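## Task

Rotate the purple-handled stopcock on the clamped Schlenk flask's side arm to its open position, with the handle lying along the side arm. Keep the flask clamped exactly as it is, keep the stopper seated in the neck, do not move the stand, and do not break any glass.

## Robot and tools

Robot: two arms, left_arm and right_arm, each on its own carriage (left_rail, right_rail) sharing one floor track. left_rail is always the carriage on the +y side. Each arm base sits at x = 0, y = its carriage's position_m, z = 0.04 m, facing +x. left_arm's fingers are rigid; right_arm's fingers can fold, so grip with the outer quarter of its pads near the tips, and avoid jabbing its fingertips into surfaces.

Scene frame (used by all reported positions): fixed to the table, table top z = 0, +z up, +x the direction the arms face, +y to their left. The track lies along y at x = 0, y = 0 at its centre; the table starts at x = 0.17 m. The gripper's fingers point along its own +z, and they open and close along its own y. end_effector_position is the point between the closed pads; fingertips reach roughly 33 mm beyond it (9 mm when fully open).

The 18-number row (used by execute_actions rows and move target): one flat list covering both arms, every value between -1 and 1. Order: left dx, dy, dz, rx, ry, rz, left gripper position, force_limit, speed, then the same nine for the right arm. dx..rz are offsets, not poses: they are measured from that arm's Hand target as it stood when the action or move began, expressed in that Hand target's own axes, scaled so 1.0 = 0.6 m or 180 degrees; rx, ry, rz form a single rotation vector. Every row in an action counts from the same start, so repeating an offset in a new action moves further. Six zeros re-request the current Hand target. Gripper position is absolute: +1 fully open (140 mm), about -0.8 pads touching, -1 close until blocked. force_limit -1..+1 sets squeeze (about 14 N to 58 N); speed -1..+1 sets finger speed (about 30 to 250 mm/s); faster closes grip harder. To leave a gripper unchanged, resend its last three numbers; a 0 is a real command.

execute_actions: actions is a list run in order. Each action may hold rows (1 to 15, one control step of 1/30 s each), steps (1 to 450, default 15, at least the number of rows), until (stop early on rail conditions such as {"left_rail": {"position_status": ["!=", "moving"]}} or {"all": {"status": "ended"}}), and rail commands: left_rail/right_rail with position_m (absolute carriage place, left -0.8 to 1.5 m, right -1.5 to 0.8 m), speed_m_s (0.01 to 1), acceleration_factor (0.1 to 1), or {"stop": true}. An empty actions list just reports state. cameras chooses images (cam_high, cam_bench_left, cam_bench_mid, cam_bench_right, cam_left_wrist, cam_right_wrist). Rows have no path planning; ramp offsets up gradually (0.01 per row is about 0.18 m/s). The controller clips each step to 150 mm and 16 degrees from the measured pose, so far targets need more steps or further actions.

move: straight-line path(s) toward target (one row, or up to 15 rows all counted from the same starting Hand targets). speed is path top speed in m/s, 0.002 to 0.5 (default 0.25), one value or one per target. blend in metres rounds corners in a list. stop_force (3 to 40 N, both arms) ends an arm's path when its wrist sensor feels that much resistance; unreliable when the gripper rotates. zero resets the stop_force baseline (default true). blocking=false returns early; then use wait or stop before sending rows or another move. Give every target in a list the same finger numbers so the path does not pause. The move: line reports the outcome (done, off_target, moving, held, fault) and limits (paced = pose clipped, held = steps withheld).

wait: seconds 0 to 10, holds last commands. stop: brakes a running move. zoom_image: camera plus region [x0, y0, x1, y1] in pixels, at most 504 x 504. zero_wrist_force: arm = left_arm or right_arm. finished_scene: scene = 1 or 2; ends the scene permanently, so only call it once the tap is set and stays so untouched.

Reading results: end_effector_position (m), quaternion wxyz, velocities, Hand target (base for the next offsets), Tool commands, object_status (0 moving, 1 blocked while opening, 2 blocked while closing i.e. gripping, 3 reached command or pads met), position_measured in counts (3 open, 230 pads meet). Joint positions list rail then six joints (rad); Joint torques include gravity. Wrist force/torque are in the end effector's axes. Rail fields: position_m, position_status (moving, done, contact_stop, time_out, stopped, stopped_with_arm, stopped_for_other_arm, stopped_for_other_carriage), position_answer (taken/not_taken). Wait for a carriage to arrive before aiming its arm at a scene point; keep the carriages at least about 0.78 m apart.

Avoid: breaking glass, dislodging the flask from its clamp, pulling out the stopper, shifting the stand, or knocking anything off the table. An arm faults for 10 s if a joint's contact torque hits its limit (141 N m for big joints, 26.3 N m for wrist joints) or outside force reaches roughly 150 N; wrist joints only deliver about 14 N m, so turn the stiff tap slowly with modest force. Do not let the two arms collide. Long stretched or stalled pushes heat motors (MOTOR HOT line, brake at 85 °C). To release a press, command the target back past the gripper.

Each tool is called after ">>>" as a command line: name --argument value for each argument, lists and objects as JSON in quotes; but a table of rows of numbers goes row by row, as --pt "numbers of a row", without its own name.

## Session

>>> execute_actions --actions '[]'

Scene clock: 0.00 s.
left_arm: end_effector_position=(+0.3456, +0.6984, +0.5800) position_measured=3 object_status=3 end_effector_quat_wxyz=(+0.000, +1.000, +0.000, +0.000) | right_arm: end_effector_position=(+0.3456, -1.3351, +0.5800) position_measured=3 object_status=3 end_effector_quat_wxyz=(+0.000, +1.000, +0.000, +0.000)
Joint positions: left_arm=[0.671 -0.316 -1.725 0.971 -0.816 -1.571 2.826] | right_arm=[-1.362 -0.316 -1.725 0.971 -0.816 -1.571 2.826]
Joint velocities: within noise
Joint torques (N m): no reading
Wrist force (N): no reading
Wrist torque (N m): no reading
Wrist force, peak (N): no reading
Hand target: left_arm +0.3456, +0.6984, +0.5800; +0.000, +1.000, +0.000, +0.000 | right_arm +0.3456, -1.3351, +0.5800; +0.000, +1.000, +0.000, +0.000
Tool commands: left_gripper/position=+1.0 left_gripper/force_limit=+1.0 left_gripper/speed=+1.0 right_gripper/position=+1.0 right_gripper/force_limit=+1.0 right_gripper/speed=+1.0
left_rail: position_m=0.671 position_status=done
right_rail: position_m=-1.362 position_status=done
camera_calibration:
cam_left_wrist: T_world_to_cam=[[-0.0265538, -0.998538, -0.0470784, 0.750006], [-0.954746, 0.0113767, 0.297206, 0.165161], [-0.296236, 0.0528398, -0.953652, 0.761451], [0, 0, 0, 1]] pos_world=[0.403171, 0.706795, 0.712382]
cam_right_wrist: T_world_to_cam=[[-0.031272, -0.999466, 0.0094295, -1.31715], [-0.949091, 0.0326518, 0.313305, 0.202106], [-0.313446, 0.000848234, -0.949606, 0.80498], [0, 0, 0, 1]] pos_world=[0.402945, -1.32372, 0.713512]

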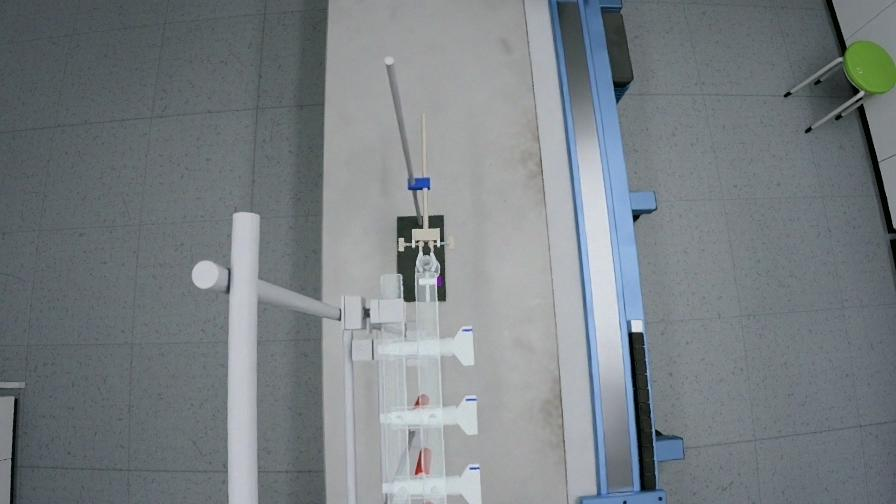

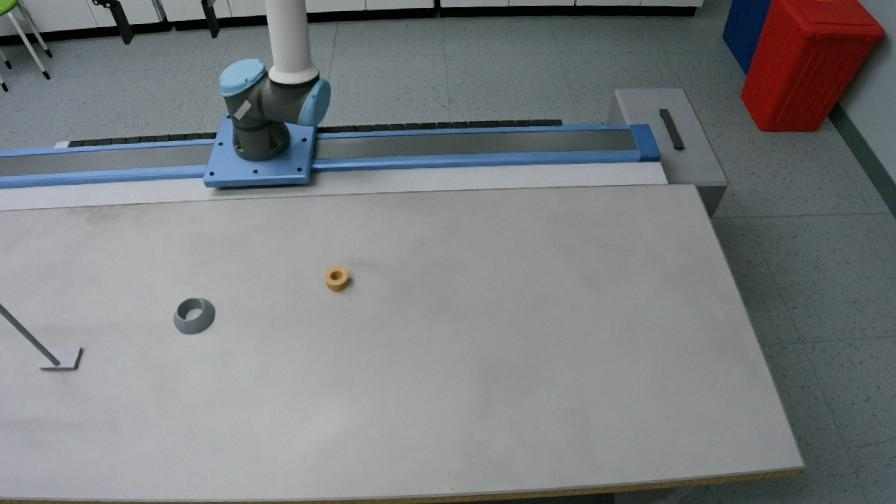

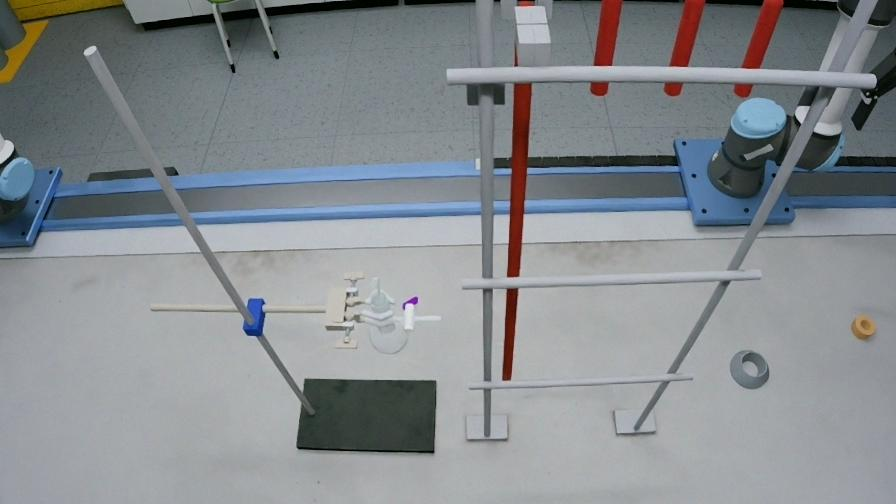

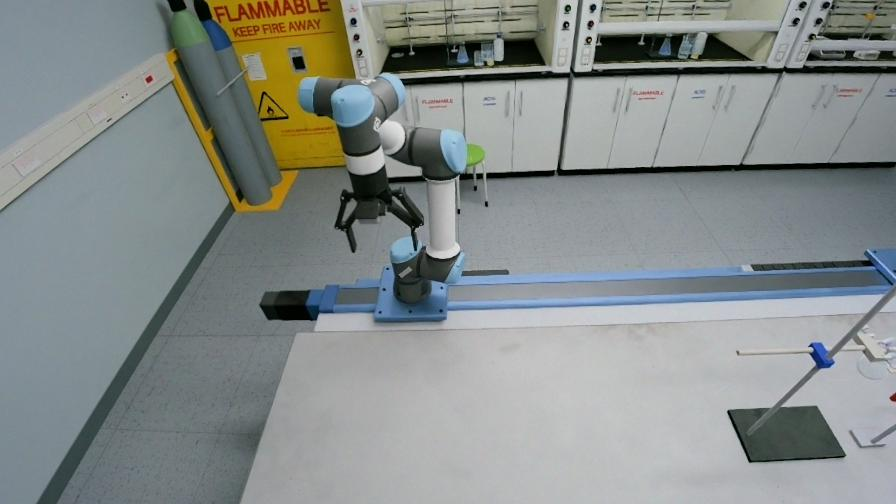

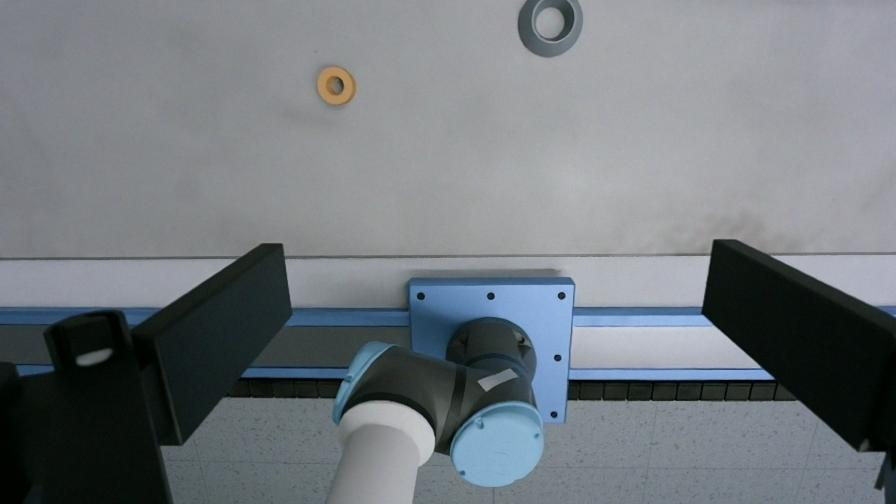

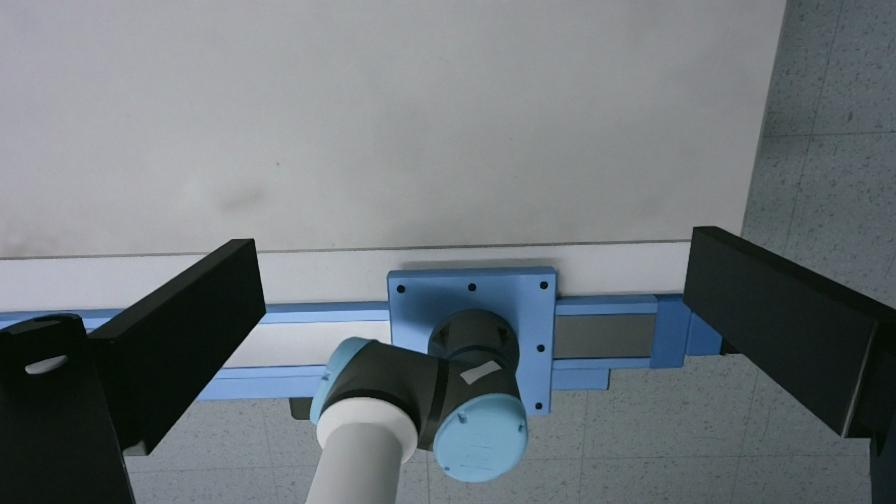

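>>> zoom_image --camera "cam_bench_mid" --region '[320, 250, 460, 370]'

>>> zoom_image --camera "cam_high" --region '[390, 210, 490, 310]'

Scaled by 3.600.

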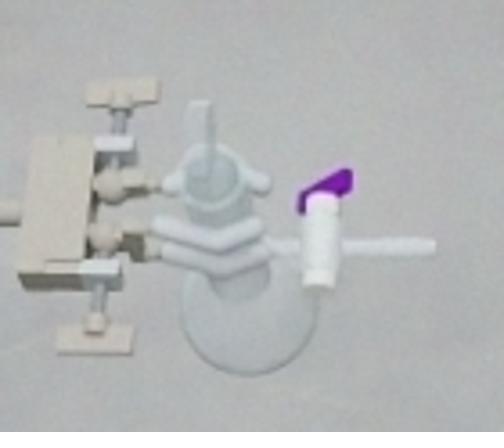

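Scaled by 5.040.

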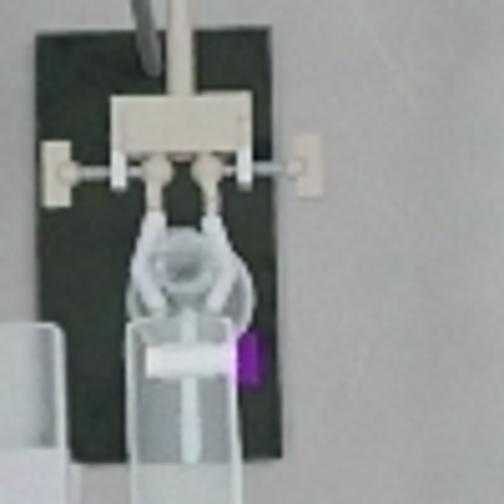

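>>> move --target '[0,0,0,0,0,0,1,1,1,0.124,-0.5728,0.35,-0.20715,0.46526,-0.18251,-0.25,-1,0]' --speed 0.42 --blocking false --cameras '[]'

>>> execute_actions --actions '[{"right_rail":{"position_m":-0.47,"acceleration_factor":0.5},"steps":150,"until":{"right_rail":{"position_status":["!=","moving"]}}}]' --cameras '[]'

>>> wait --seconds 2.5 --cameras '["cam_high", "cam_bench_mid", "cam_right_wrist"]'

>>> zoom_image --camera "cam_right_wrist" --region '[320, 110, 600, 390]'

>>> zoom_image --camera "cam_bench_mid" --region '[380, 275, 430, 325]'

>>> zoom_image --camera "cam_high" --region '[405, 250, 465, 310]'

Scene clock: 13.50 s.
left_arm: end_effector_position=(+0.3456, +0.6984, +0.5800) position_measured=3 object_status=3 end_effector_quat_wxyz=(+0.000, +1.000, +0.000, +0.000) | right_arm: end_effector_position=(+0.3526, -1.2879, +0.5522) position_measured=100 object_status=0 end_effector_quat_wxyz=(+0.034, +0.995, +0.041, +0.088) end_effector_velocity=(+0.028, +0.162, -0.100) end_effector_angular_velocity=(-0.237, -0.633, +0.280)
Joint positions: left_arm=[0.671 -0.316 -1.725 0.971 -0.816 -1.571 2.826] | right_arm=[-1.362 -0.137 -1.886 1.25 -1.12 -1.607 2.92]
Joint velocities: left_arm=[within noise] | right_arm=[0 0.686 -0.489 0.926 -1.083 -0.22 0.371]
Joint torques (N m): left_arm=[-0.44 -13.74 -18.7 -3.75 0 0.15] | right_arm=[14.43 -17.56 -0.64 -6.07 -2.56 3.84]
Wrist force (N): left_arm=[0.0 -0.2 0.5] | right_arm=[0.7 0.0 -0.5]
Wrist torque (N m): left_arm=[-0.04 -0.01 0.00] | right_arm=[0.03 -0.16 -0.02]
Wrist force, peak (N): left_arm=[0.0 -0.2 0.5] | right_arm=[0.3 1.0 -1.0]
Hand target: left_arm +0.3456, +0.6984, +0.5800; +0.000, +1.000, +0.000, +0.000 | right_arm +0.3608, -1.2648, +0.5370; +0.066, +0.985, +0.058, +0.149
Tool commands: left_gripper/position=+1.0 left_gripper/force_limit=+1.0 left_gripper/speed=+1.0 right_gripper/position=-0.25 right_gripper/force_limit=-1.0 right_gripper/speed=+0.0
Off the commanded pose: left_arm 0.000 m, 0 deg | right_arm 0.354 m, 86 deg.
left_rail: position_m=0.671 position_status=done
right_rail: position_m=-1.362 position_status=done
move: running
No camera images: "cameras" was empty.

Scene clock: 15.63 s.
left_arm: end_effector_position=(+0.3456, +0.6984, +0.5800) position_measured=3 object_status=3 end_effector_quat_wxyz=(+0.000, +1.000, +0.000, +0.000) | right_arm: end_effector_position=(+0.4193, -0.1002, +0.3695) position_measured=160 object_status=3 end_effector_quat_wxyz=(+0.287, +0.671, +0.253, +0.635) end_effector_velocity=(+0.004, +0.006, +0.006) end_effector_angular_velocity=(-0.019, -0.218, +0.088)
Joint positions: left_arm=[0.671 -0.316 -1.725 0.971 -0.816 -1.571 2.826] | right_arm=[-0.47 0.963 -1.207 2.166 -4.044 -2.596 2.405]
Joint velocities: left_arm=[within noise] | right_arm=[0 -0.034 0.183 -0.022 -0.592 0.111 -0.378]
Joint torques (N m): left_arm=[-0.46 -13.45 -17.32 -4.03 0.12 0.21] | right_arm=[-6.19 -25.01 -21.69 -2.79 1.75 -2.68]
Wrist force (N): left_arm=[0.3 -0.2 0.1] | right_arm=[1.8 -0.3 0.9]
Wrist torque (N m): left_arm=[-0.03 -0.05 0.00] | right_arm=[0.12 -0.44 -0.02]
Wrist force, peak (N): left_arm=[0.3 0.0 0.5] | right_arm=[3.1 -2.8 0.9]
Hand target: left_arm +0.3456, +0.6984, +0.5800; +0.000, +1.000, +0.000, +0.000 | right_arm +0.4200, -0.0994, +0.3700; +0.288, +0.660, +0.253, +0.646
Tool commands: left_gripper/position=+1.0 left_gripper/force_limit=+1.0 left_gripper/speed=+1.0 right_gripper/position=-0.25 right_gripper/force_limit=-1.0 right_gripper/speed=+0.0
Off the commanded pose: left_arm 0.000 m, 0 deg | right_arm 0.001 m, 2 deg.
left_rail: position_m=0.671 position_status=done
right_rail: position_m=-0.470 position_status=done
earlier move: running
No camera images: "cameras" was empty.

Scene clock: 16.00 s.
left_arm: end_effector_position=(+0.3456, +0.6984, +0.5800) position_measured=3 object_status=3 end_effector_quat_wxyz=(+0.000, +1.000, +0.000, +0.000) | right_arm: end_effector_position=(+0.4200, -0.0991, +0.3700) position_measured=160 object_status=3 end_effector_quat_wxyz=(+0.288, +0.661, +0.253, +0.646) end_effector_velocity=(+0.000, +0.000, +0.000) end_effector_angular_velocity=(+0.000, -0.012, +0.003)
Joint positions: left_arm=[0.671 -0.316 -1.725 0.971 -0.816 -1.571 2.826] | right_arm=[-0.47 0.958 -1.184 2.162 -4.118 -2.582 2.358]
Joint velocities: left_arm=[within noise] | right_arm=[0 -0.002 0.01 -0.002 -0.029 0.005 -0.018]
Joint torques (N m): left_arm=[-0.17 -13.46 -17.21 -4.19 0.05 0.1] | right_arm=[-6.79 -22.59 -21.19 -2.47 1.48 -2.04]
Wrist force (N): left_arm=[0.0 0.0 0.1] | right_arm=[1.9 -0.5 0.8]
Wrist torque (N m): left_arm=[0.00 -0.02 -0.01] | right_arm=[0.10 -0.45 -0.01]
Wrist force, peak (N): left_arm=[0.4 0.0 0.4] | right_arm=[1.9 -0.6 0.9]
Hand target: left_arm +0.3456, +0.6984, +0.5800; +0.000, +1.000, +0.000, +0.000 | right_arm +0.4200, -0.0991, +0.3700; +0.288, +0.660, +0.253, +0.646
Tool commands: left_gripper/position=+1.0 left_gripper/force_limit=+1.0 left_gripper/speed=+1.0 right_gripper/position=-0.25 right_gripper/force_limit=-1.0 right_gripper/speed=+0.0
Off the commanded pose: left_arm 0.000 m, 0 deg | right_arm 0.000 m, 0 deg.
left_rail: position_m=0.671 position_status=done
right_rail: position_m=-0.470 position_status=done
earlier move: done
wait: 0.37 of 2.5 s (the move ended)
camera_calibration:
cam_right_wrist: T_world_to_cam=[[-0.0470976, -0.727432, 0.684561, -0.293718], [-0.347773, -0.630504, -0.693916, 0.352541], [0.936395, -0.270754, -0.223286, -0.192732], [0, 0, 0, 1]] pos_world=[0.289245, -0.0435644, 0.402668]
Images, in order (width x height): cam_high 896x504, cam_bench_mid 896x504, cam_right_wrist 896x504.

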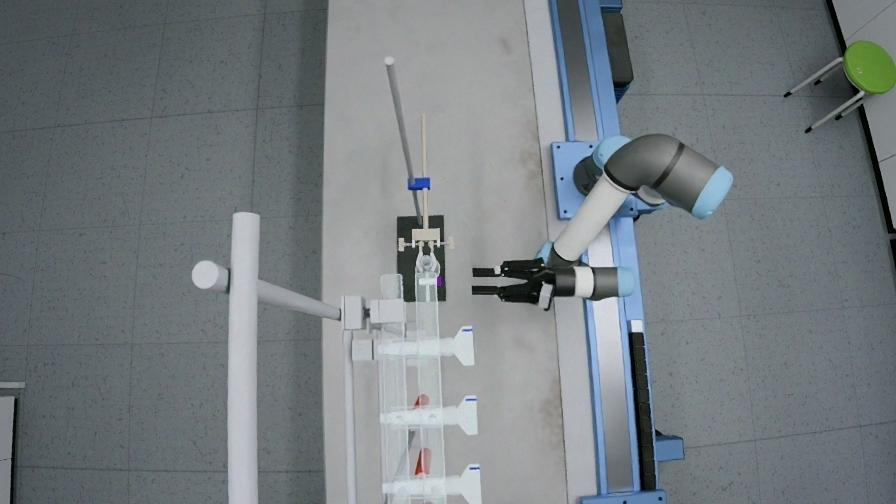

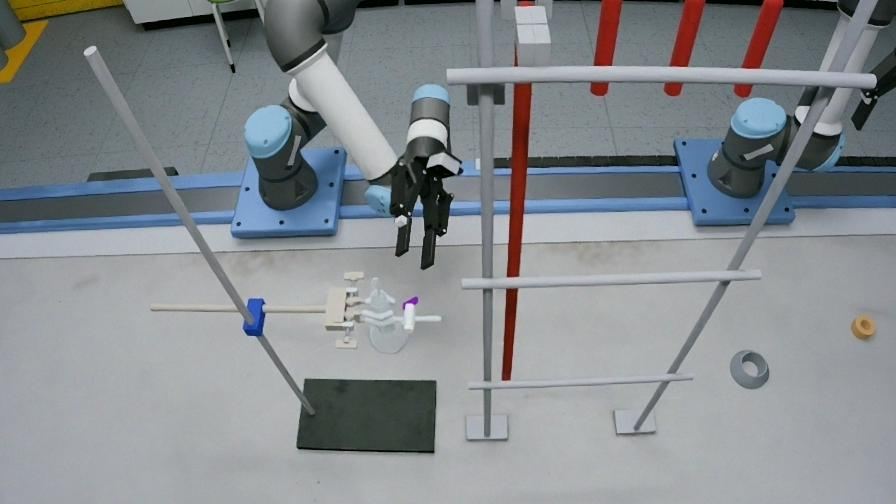

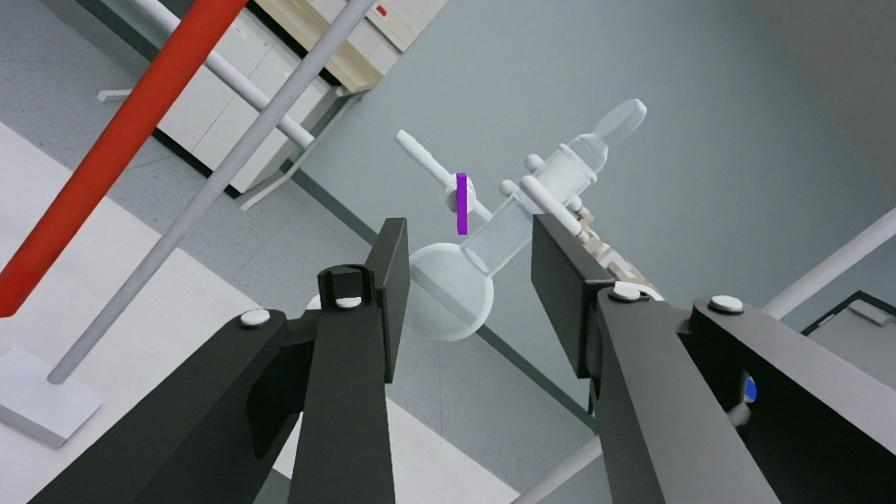

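Scaled by 1.800.

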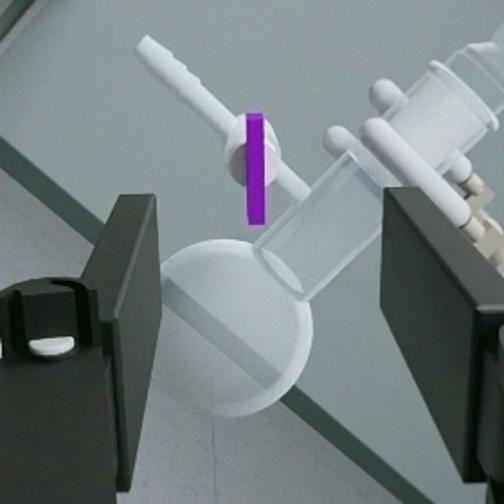

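Scaled by 10.080.

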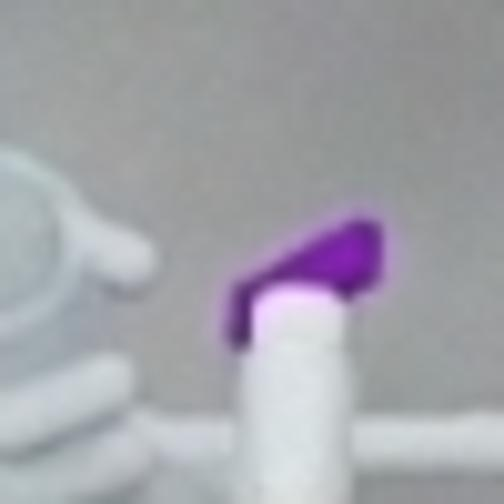

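Scaled by 8.400.

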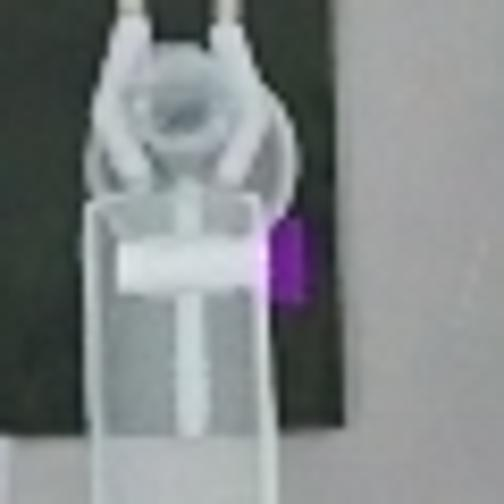

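>>> zoom_image --camera "cam_high" --region '[425, 255, 495, 305]'

>>> zoom_image --camera "cam_bench_mid" --region '[380, 235, 450, 325]'

>>> zoom_image --camera "cam_right_wrist" --region '[370, 130, 570, 330]'

Scaled by 7.200.

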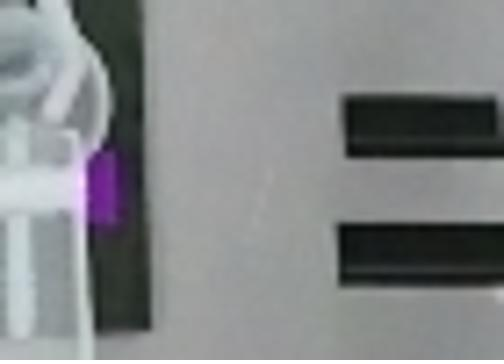

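Scaled by 5.600.

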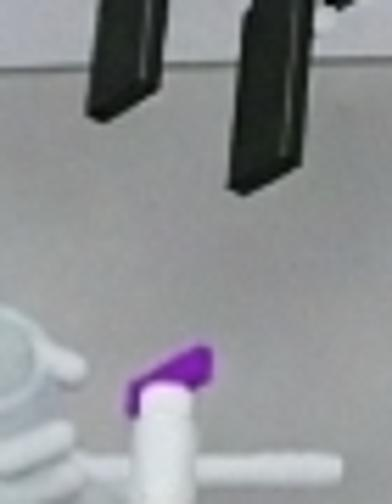

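Scaled by 2.520.

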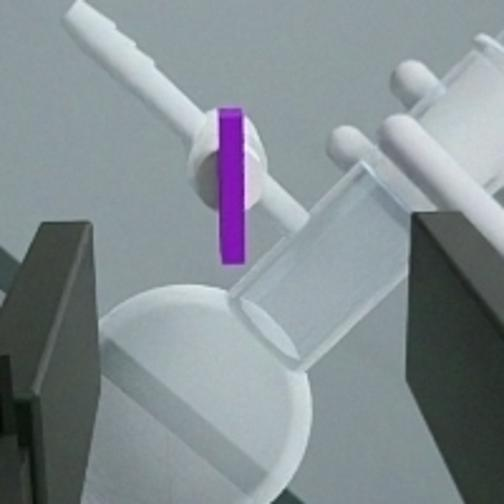

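>>> move --target '[0,0,0,0,0,0,1,1,1,-0.00233,0.00067,0.095,0,0,0,-0.55,-1,0]' --speed 0.15 --cameras '[]'

>>> move --target '[0,0,0,0,0,0,1,1,1,0,0,0.0418,0,0,0,-0.55,-1,0]' --speed 0.06 --stop_force 6 --cameras '["cam_high", "cam_bench_mid", "cam_right_wrist"]'

>>> zoom_image --camera "cam_right_wrist" --region '[370, 130, 570, 330]'

>>> zoom_image --camera "cam_bench_mid" --region '[380, 275, 440, 335]'

>>> zoom_image --camera "cam_high" --region '[420, 255, 470, 305]'

Scene clock: 29.07 s.
left_arm: end_effector_position=(+0.3456, +0.6984, +0.5800) position_measured=3 object_status=3 end_effector_quat_wxyz=(+0.000, +1.000, +0.000, +0.000) | right_arm: end_effector_position=(+0.4768, -0.1033, +0.3693) position_measured=199 object_status=3 end_effector_quat_wxyz=(+0.288, +0.660, +0.253, +0.646)
Joint positions: left_arm=[0.671 -0.316 -1.725 0.971 -0.816 -1.571 2.826] | right_arm=[-0.47 0.837 -1.156 2.118 -4.104 -2.46 2.356]
Joint velocities: within noise
Joint torques (N m): left_arm=[0.14 -13.82 -15.2 -4.61 0.15 0.2] | right_arm=[-7.6 -24.99 -21.8 -0.21 1.67 -1.64]
Wrist force (N): left_arm=[0.3 0.0 0.2] | right_arm=[2.0 -0.2 0.5]
Wrist torque (N m): left_arm=[-0.01 -0.06 0.00] | right_arm=[0.17 -0.50 0.00]
Wrist force, peak (N): left_arm=[0.4 0.1 0.5] | right_arm=[1.8 -0.4 2.0]
Hand target: left_arm +0.3456, +0.6984, +0.5800; +0.000, +1.000, +0.000, +0.000 | right_arm +0.4769, -0.1033, +0.3693; +0.288, +0.660, +0.253, +0.646
Off the commanded pose: left_arm 0.000 m, 0 deg | right_arm 0.000 m, 0 deg.
left_rail: position_m=0.671 position_status=done
right_rail: position_m=-0.470 position_status=done
move: done
No camera images: "cameras" was empty.

Scene clock: 30.57 s.
left_arm: end_effector_position=(+0.3456, +0.6984, +0.5800) position_measured=3 object_status=3 end_effector_quat_wxyz=(+0.000, +1.000, +0.000, +0.000) | right_arm: end_effector_position=(+0.5019, -0.1046, +0.3693) position_measured=199 object_status=3 end_effector_quat_wxyz=(+0.288, +0.660, +0.253, +0.646)
Joint positions: left_arm=[0.671 -0.316 -1.725 0.971 -0.816 -1.571 2.826] | right_arm=[-0.47 0.789 -1.14 2.09 -4.092 -2.412 2.356]
Joint velocities: within noise
Joint torques (N m): left_arm=[-0.07 -13.65 -14.59 -4.88 0.1 0.16] | right_arm=[-7.63 -25.44 -21.23 -0.45 1.59 0.08]
Wrist force (N): left_arm=[0.3 0.1 0.1] | right_arm=[2.0 -0.3 0.6]
Wrist torque (N m): left_arm=[0.03 -0.06 0.00] | right_arm=[0.15 -0.47 0.01]
Wrist force, peak (N): left_arm=[0.5 0.1 0.2] | right_arm=[2.1 -0.6 1.1]
Hand target: left_arm +0.3456, +0.6984, +0.5800; +0.000, +1.000, +0.000, +0.000 | right_arm +0.5019, -0.1046, +0.3693; +0.288, +0.660, +0.253, +0.646
Off the commanded pose: left_arm 0.000 m, 0 deg | right_arm 0.000 m, 0 deg.
left_rail: position_m=0.671 position_status=done
right_rail: position_m=-0.470 position_status=done
move: done
camera_calibration:
cam_right_wrist: T_world_to_cam=[[-0.0475854, -0.727326, 0.68464, -0.29316], [-0.346759, -0.630761, -0.694189, 0.376633], [0.936747, -0.270438, -0.222192, -0.271658], [0, 0, 0, 1]] pos_world=[0.371126, -0.0491246, 0.401804]
Images, in order (width x height): cam_high 896x504, cam_bench_mid 896x504, cam_right_wrist 896x504.

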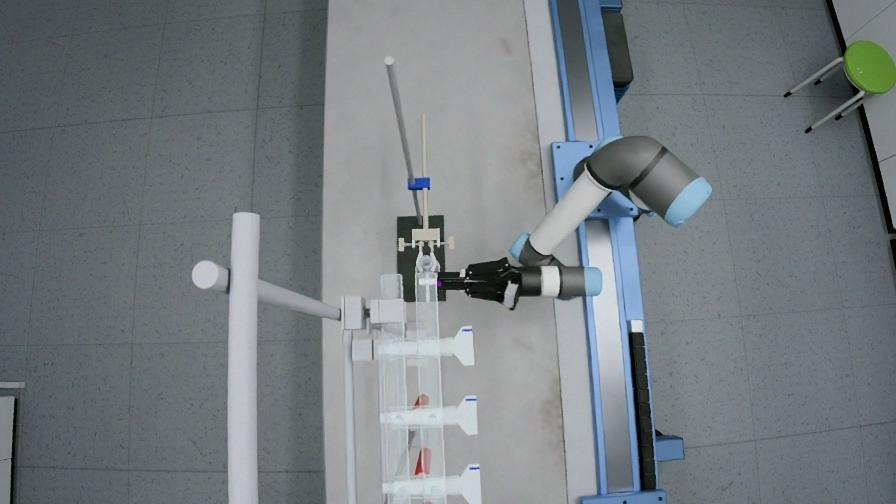

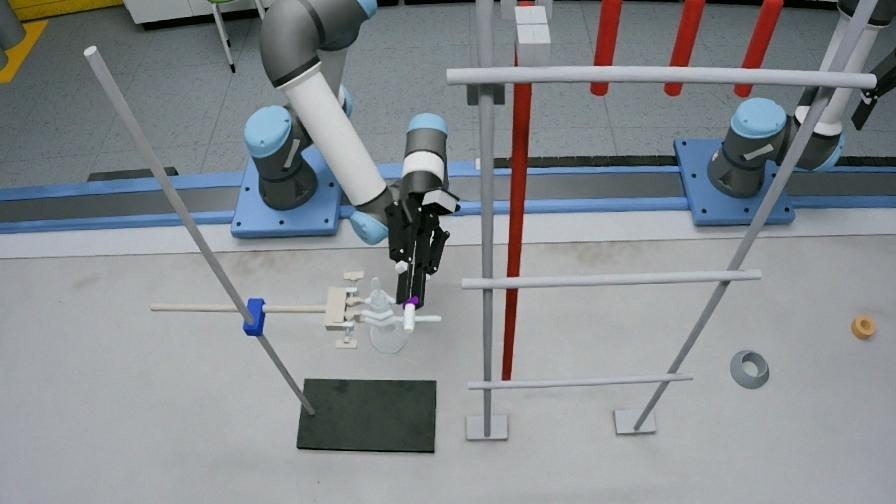

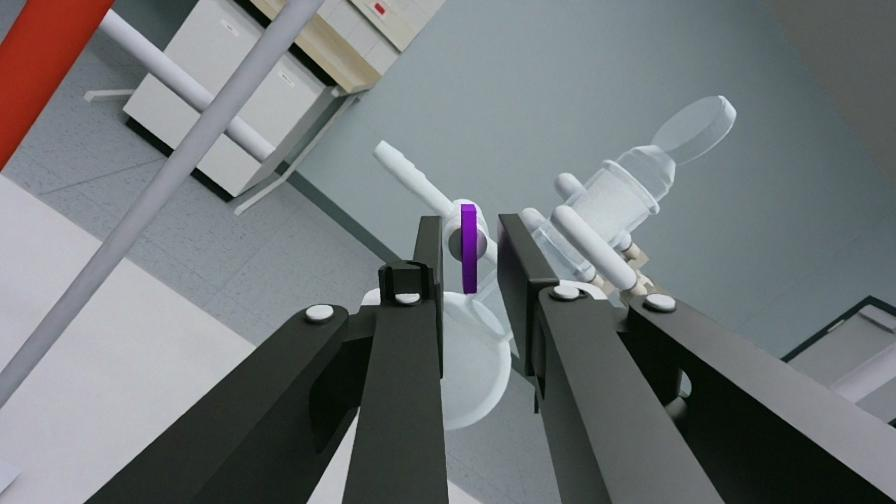

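Scaled by 2.520.

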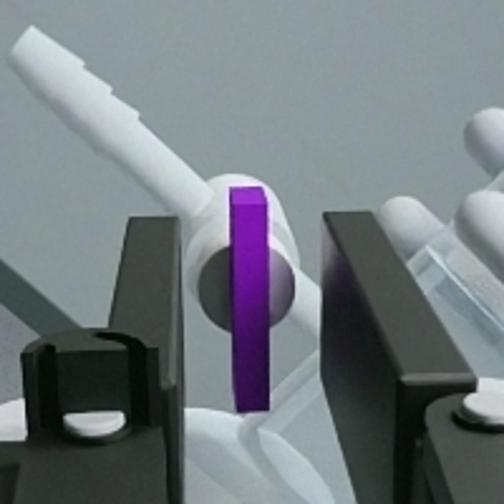

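Scaled by 8.400.

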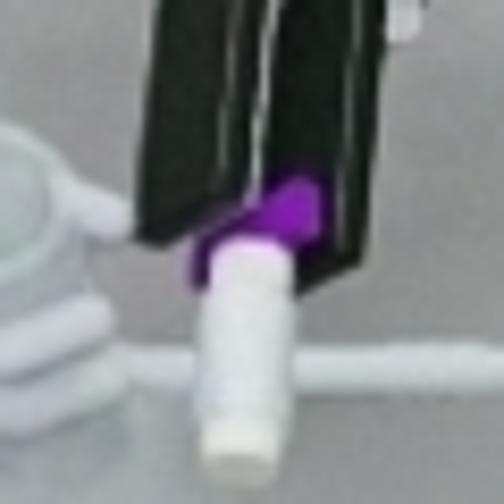

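Scaled by 10.080.

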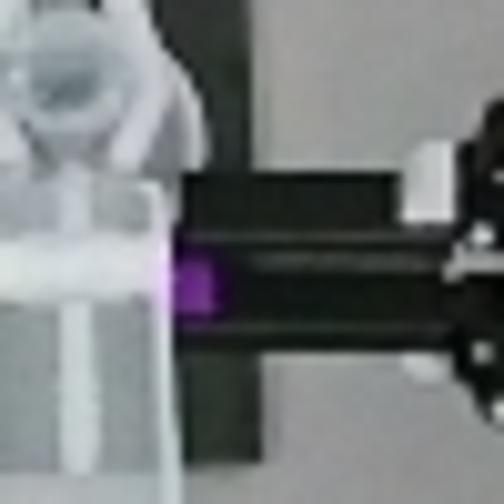

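>>> execute_actions --actions '[{"rows":[[0,0,0,0,0,0,1,1,1,0,0,0,0,0,0,-1,-0.01,-1]],"steps":36}]' --cameras '[]'

>>> move --target '[0,0,0,0,0,0,1,1,1,0,0,0,0,0,-0.2528,-1,-0.01,-1]' --speed 0.2 --cameras '["cam_high", "cam_bench_mid", "cam_right_wrist"]'

>>> zoom_image --camera "cam_right_wrist" --region '[370, 130, 570, 330]'

>>> zoom_image --camera "cam_bench_mid" --region '[380, 275, 440, 335]'

Scene clock: 32.90 s.
left_arm: end_effector_position=(+0.3456, +0.6984, +0.5800) position_measured=3 object_status=3 end_effector_quat_wxyz=(+0.000, +1.000, +0.000, +0.000) | right_arm: end_effector_position=(+0.5019, -0.1046, +0.3693) position_measured=224 object_status=2 end_effector_quat_wxyz=(+0.288, +0.660, +0.253, +0.646)
Joint positions: left_arm=[0.671 -0.316 -1.725 0.971 -0.816 -1.571 2.826] | right_arm=[-0.47 0.789 -1.14 2.09 -4.092 -2.412 2.356]
Joint velocities: within noise
Joint torques (N m): left_arm=[-0.02 -13.79 -13.98 -4.77 0.11 0.19] | right_arm=[-7.1 -31.87 -16.68 -3.08 -1.09 1.58]
Wrist force (N): left_arm=[0.2 0.0 0.4] | right_arm=[2.0 -2.9 0.8]
Wrist torque (N m): left_arm=[0.01 -0.04 -0.01] | right_arm=[0.28 -0.48 0.03]
Wrist force, peak (N): left_arm=[0.3 0.1 0.6] | right_arm=[2.0 -3.3 0.7]
Hand target: left_arm +0.3456, +0.6984, +0.5800; +0.000, +1.000, +0.000, +0.000 | right_arm +0.5019, -0.1046, +0.3693; +0.288, +0.660, +0.253, +0.646
Off the commanded pose: left_arm 0.000 m, 0 deg | right_arm 0.000 m, 0 deg.
left_rail: position_m=0.671 position_status=done
right_rail: position_m=-0.470 position_status=done
No camera images: "cameras" was empty.

Scene clock: 35.50 s.
left_arm: end_effector_position=(+0.3456, +0.6984, +0.5800) position_measured=3 object_status=3 end_effector_quat_wxyz=(+0.000, +1.000, +0.000, +0.000) | right_arm: end_effector_position=(+0.5019, -0.1046, +0.3693) position_measured=224 object_status=2 end_effector_quat_wxyz=(+0.515, +0.511, +0.489, +0.485)
Joint positions: left_arm=[0.671 -0.316 -1.725 0.971 -0.816 -1.571 2.826] | right_arm=[-0.47 0.789 -1.14 2.09 -4.092 -2.412 1.562]
Joint velocities: within noise
Joint torques (N m): left_arm=[-0.22 -13.54 -12.27 -4.77 0.23 0.15] | right_arm=[2.94 -25.58 -21.7 -2.67 0.83 -2.07]
Wrist force (N): left_arm=[0.1 -0.1 0.2] | right_arm=[-0.3 0.8 1.2]
Wrist torque (N m): left_arm=[-0.01 -0.01 0.00] | right_arm=[0.17 -0.05 0.21]
Wrist force, peak (N): left_arm=[0.5 0.0 0.5] | right_arm=[1.7 -3.2 0.7]
Hand target: left_arm +0.3456, +0.6984, +0.5800; +0.000, +1.000, +0.000, +0.000 | right_arm +0.5019, -0.1046, +0.3693; +0.515, +0.511, +0.489, +0.484
Off the commanded pose: left_arm 0.000 m, 0 deg | right_arm 0.000 m, 0 deg.
left_rail: position_m=0.671 position_status=done
right_rail: position_m=-0.470 position_status=done
move: done
camera_calibration:
cam_right_wrist: T_world_to_cam=[[-0.0106171, -0.022147, 0.999698, -0.354286], [-0.362541, -0.931646, -0.0244897, 0.10575], [0.931908, -0.362691, 0.00186218, -0.361613], [0, 0, 0, 1]] pos_world=[0.371567, -0.040479, 0.357443]
Images, in order (width x height): cam_high 896x504, cam_bench_mid 896x504, cam_right_wrist 896x504.

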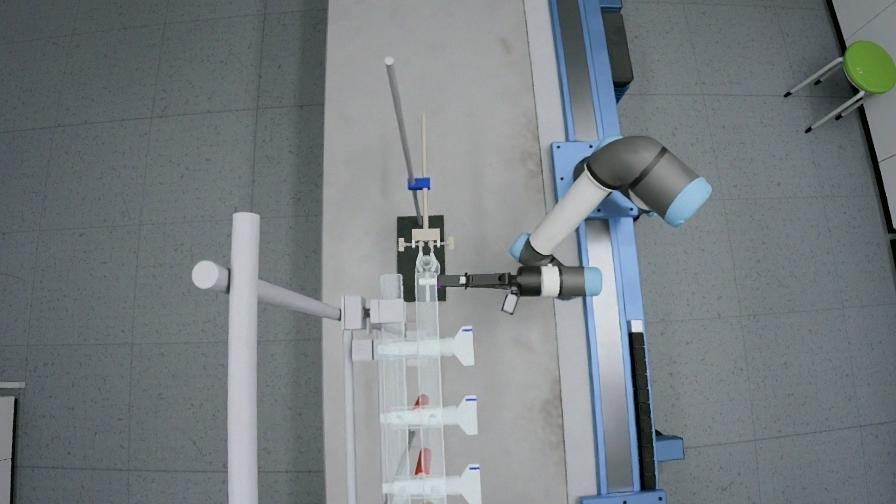

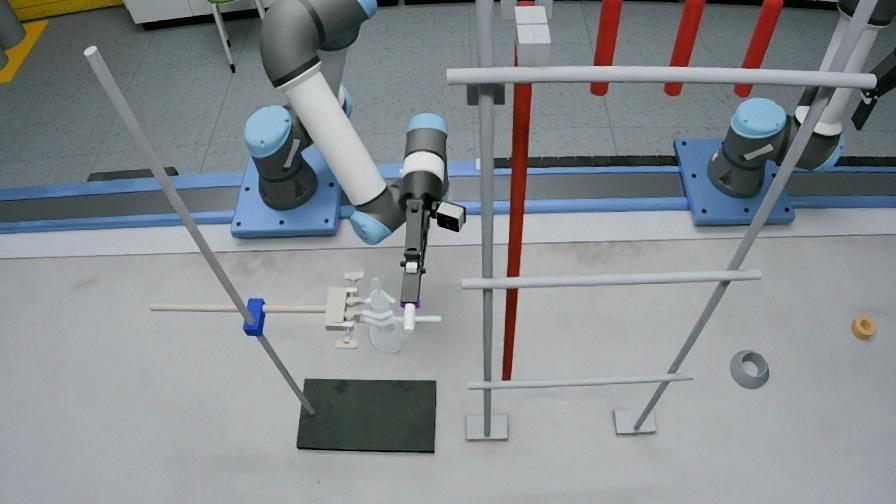

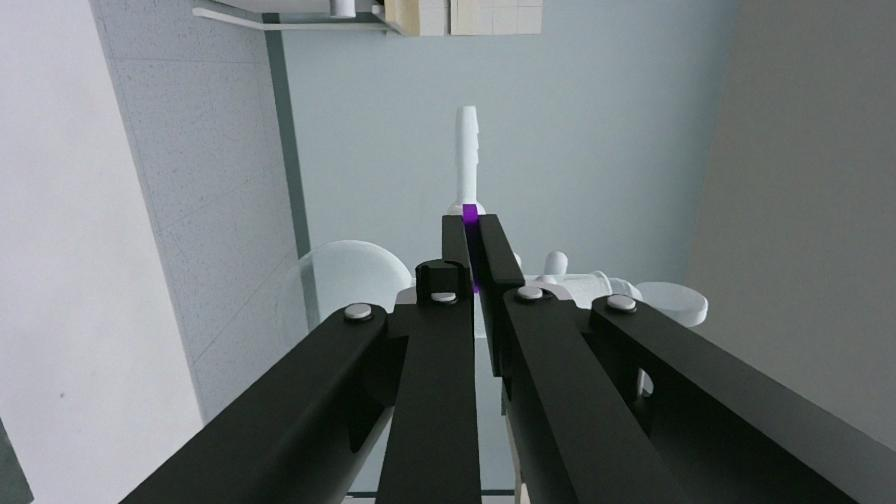

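Scaled by 2.520.

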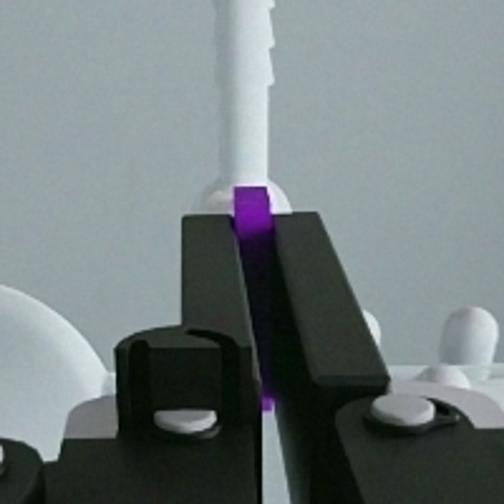

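Scaled by 8.400.

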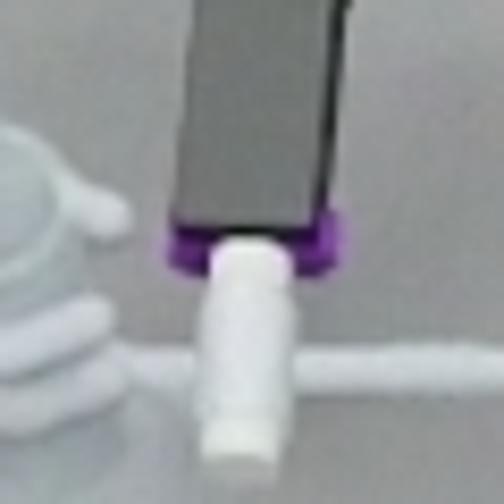

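>>> move --pt "0 0 0 0 0 0 1 1 1 0 0 0 0 0 0 -0.6 -0.01 -1" --pt "0 0 0 0 0 0 1 1 1 0 0 -0.1333 0 0 0 -0.6 -0.01 -1" --speed 0.15 --cameras '["cam_high", "cam_bench_mid", "cam_right_wrist"]'

>>> zoom_image --camera "cam_right_wrist" --region '[370, 100, 570, 300]'

>>> zoom_image --camera "cam_bench_mid" --region '[380, 275, 440, 335]'

Scene clock: 38.63 s.
left_arm: end_effector_position=(+0.3456, +0.6984, +0.5800) position_measured=3 object_status=3 end_effector_quat_wxyz=(+0.000, +1.000, +0.000, +0.000) | right_arm: end_effector_position=(+0.4221, -0.1005, +0.3693) position_measured=205 object_status=3 end_effector_quat_wxyz=(+0.515, +0.511, +0.489, +0.484)
Joint positions: left_arm=[0.671 -0.316 -1.725 0.971 -0.816 -1.571 2.826] | right_arm=[-0.47 0.951 -1.182 2.164 -4.124 -2.574 1.562]
Joint velocities: within noise
Joint torques (N m): left_arm=[0.36 -14 -12.73 -4.81 0.27 0.09] | right_arm=[8.95 -39.12 -7.91 -2.67 -1.05 -0.47]
Wrist force (N): left_arm=[0.4 0.1 0.2] | right_arm=[0.4 0.2 1.1]
Wrist torque (N m): left_arm=[0.03 -0.08 0.00] | right_arm=[0.21 -0.06 0.08]
Wrist force, peak (N): left_arm=[0.5 -0.2 0.3] | right_arm=[0.4 -0.1 2.0]
Hand target: left_arm +0.3456, +0.6984, +0.5800; +0.000, +1.000, +0.000, +0.000 | right_arm +0.4220, -0.1005, +0.3693; +0.515, +0.511, +0.489, +0.484
Off the commanded pose: left_arm 0.000 m, 0 deg | right_arm 0.000 m, 0 deg.
left_rail: position_m=0.671 position_status=done
right_rail: position_m=-0.470 position_status=done
move: done
camera_calibration:
cam_right_wrist: T_world_to_cam=[[-0.0106305, -0.0219524, 0.999702, -0.355005], [-0.362555, -0.931645, -0.0243132, 0.0806513], [0.931902, -0.362706, 0.00194488, -0.285798], [0, 0, 0, 1]] pos_world=[0.291802, -0.0363154, 0.357416]
Images, in order (width x height): cam_high 896x504, cam_bench_mid 896x504, cam_right_wrist 896x504.

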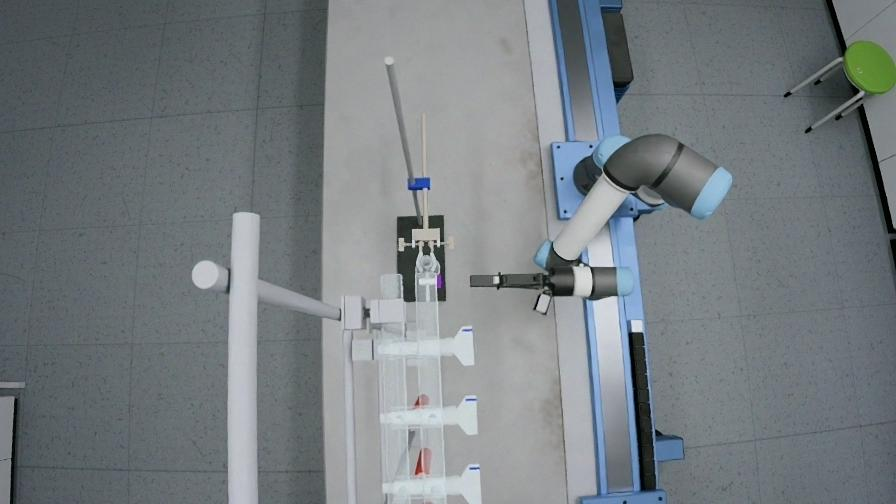

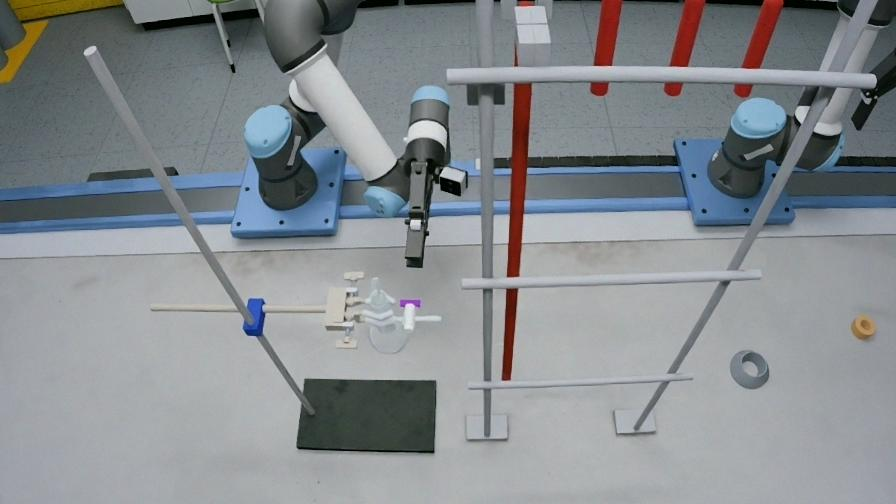

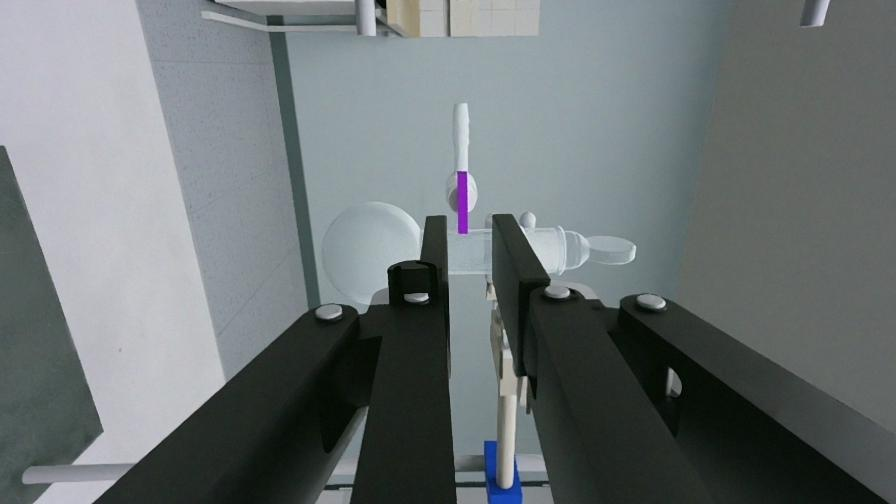

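Scaled by 2.520.

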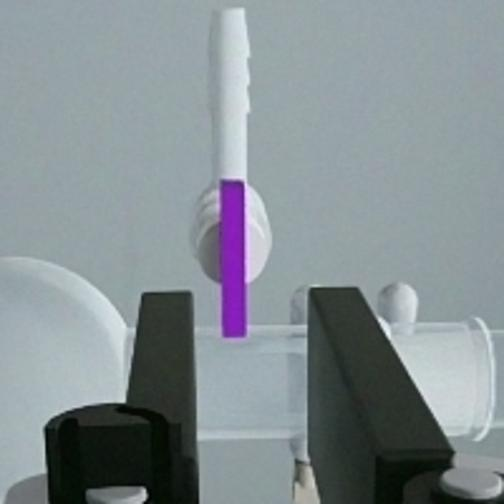

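Scaled by 8.400.

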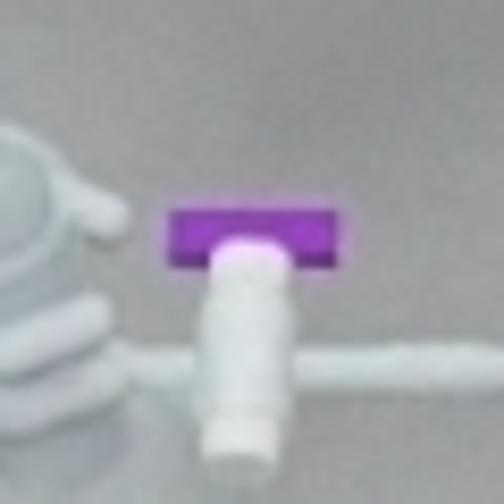

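>>> finished_scene --scene 2

The scene is finished: the task was done.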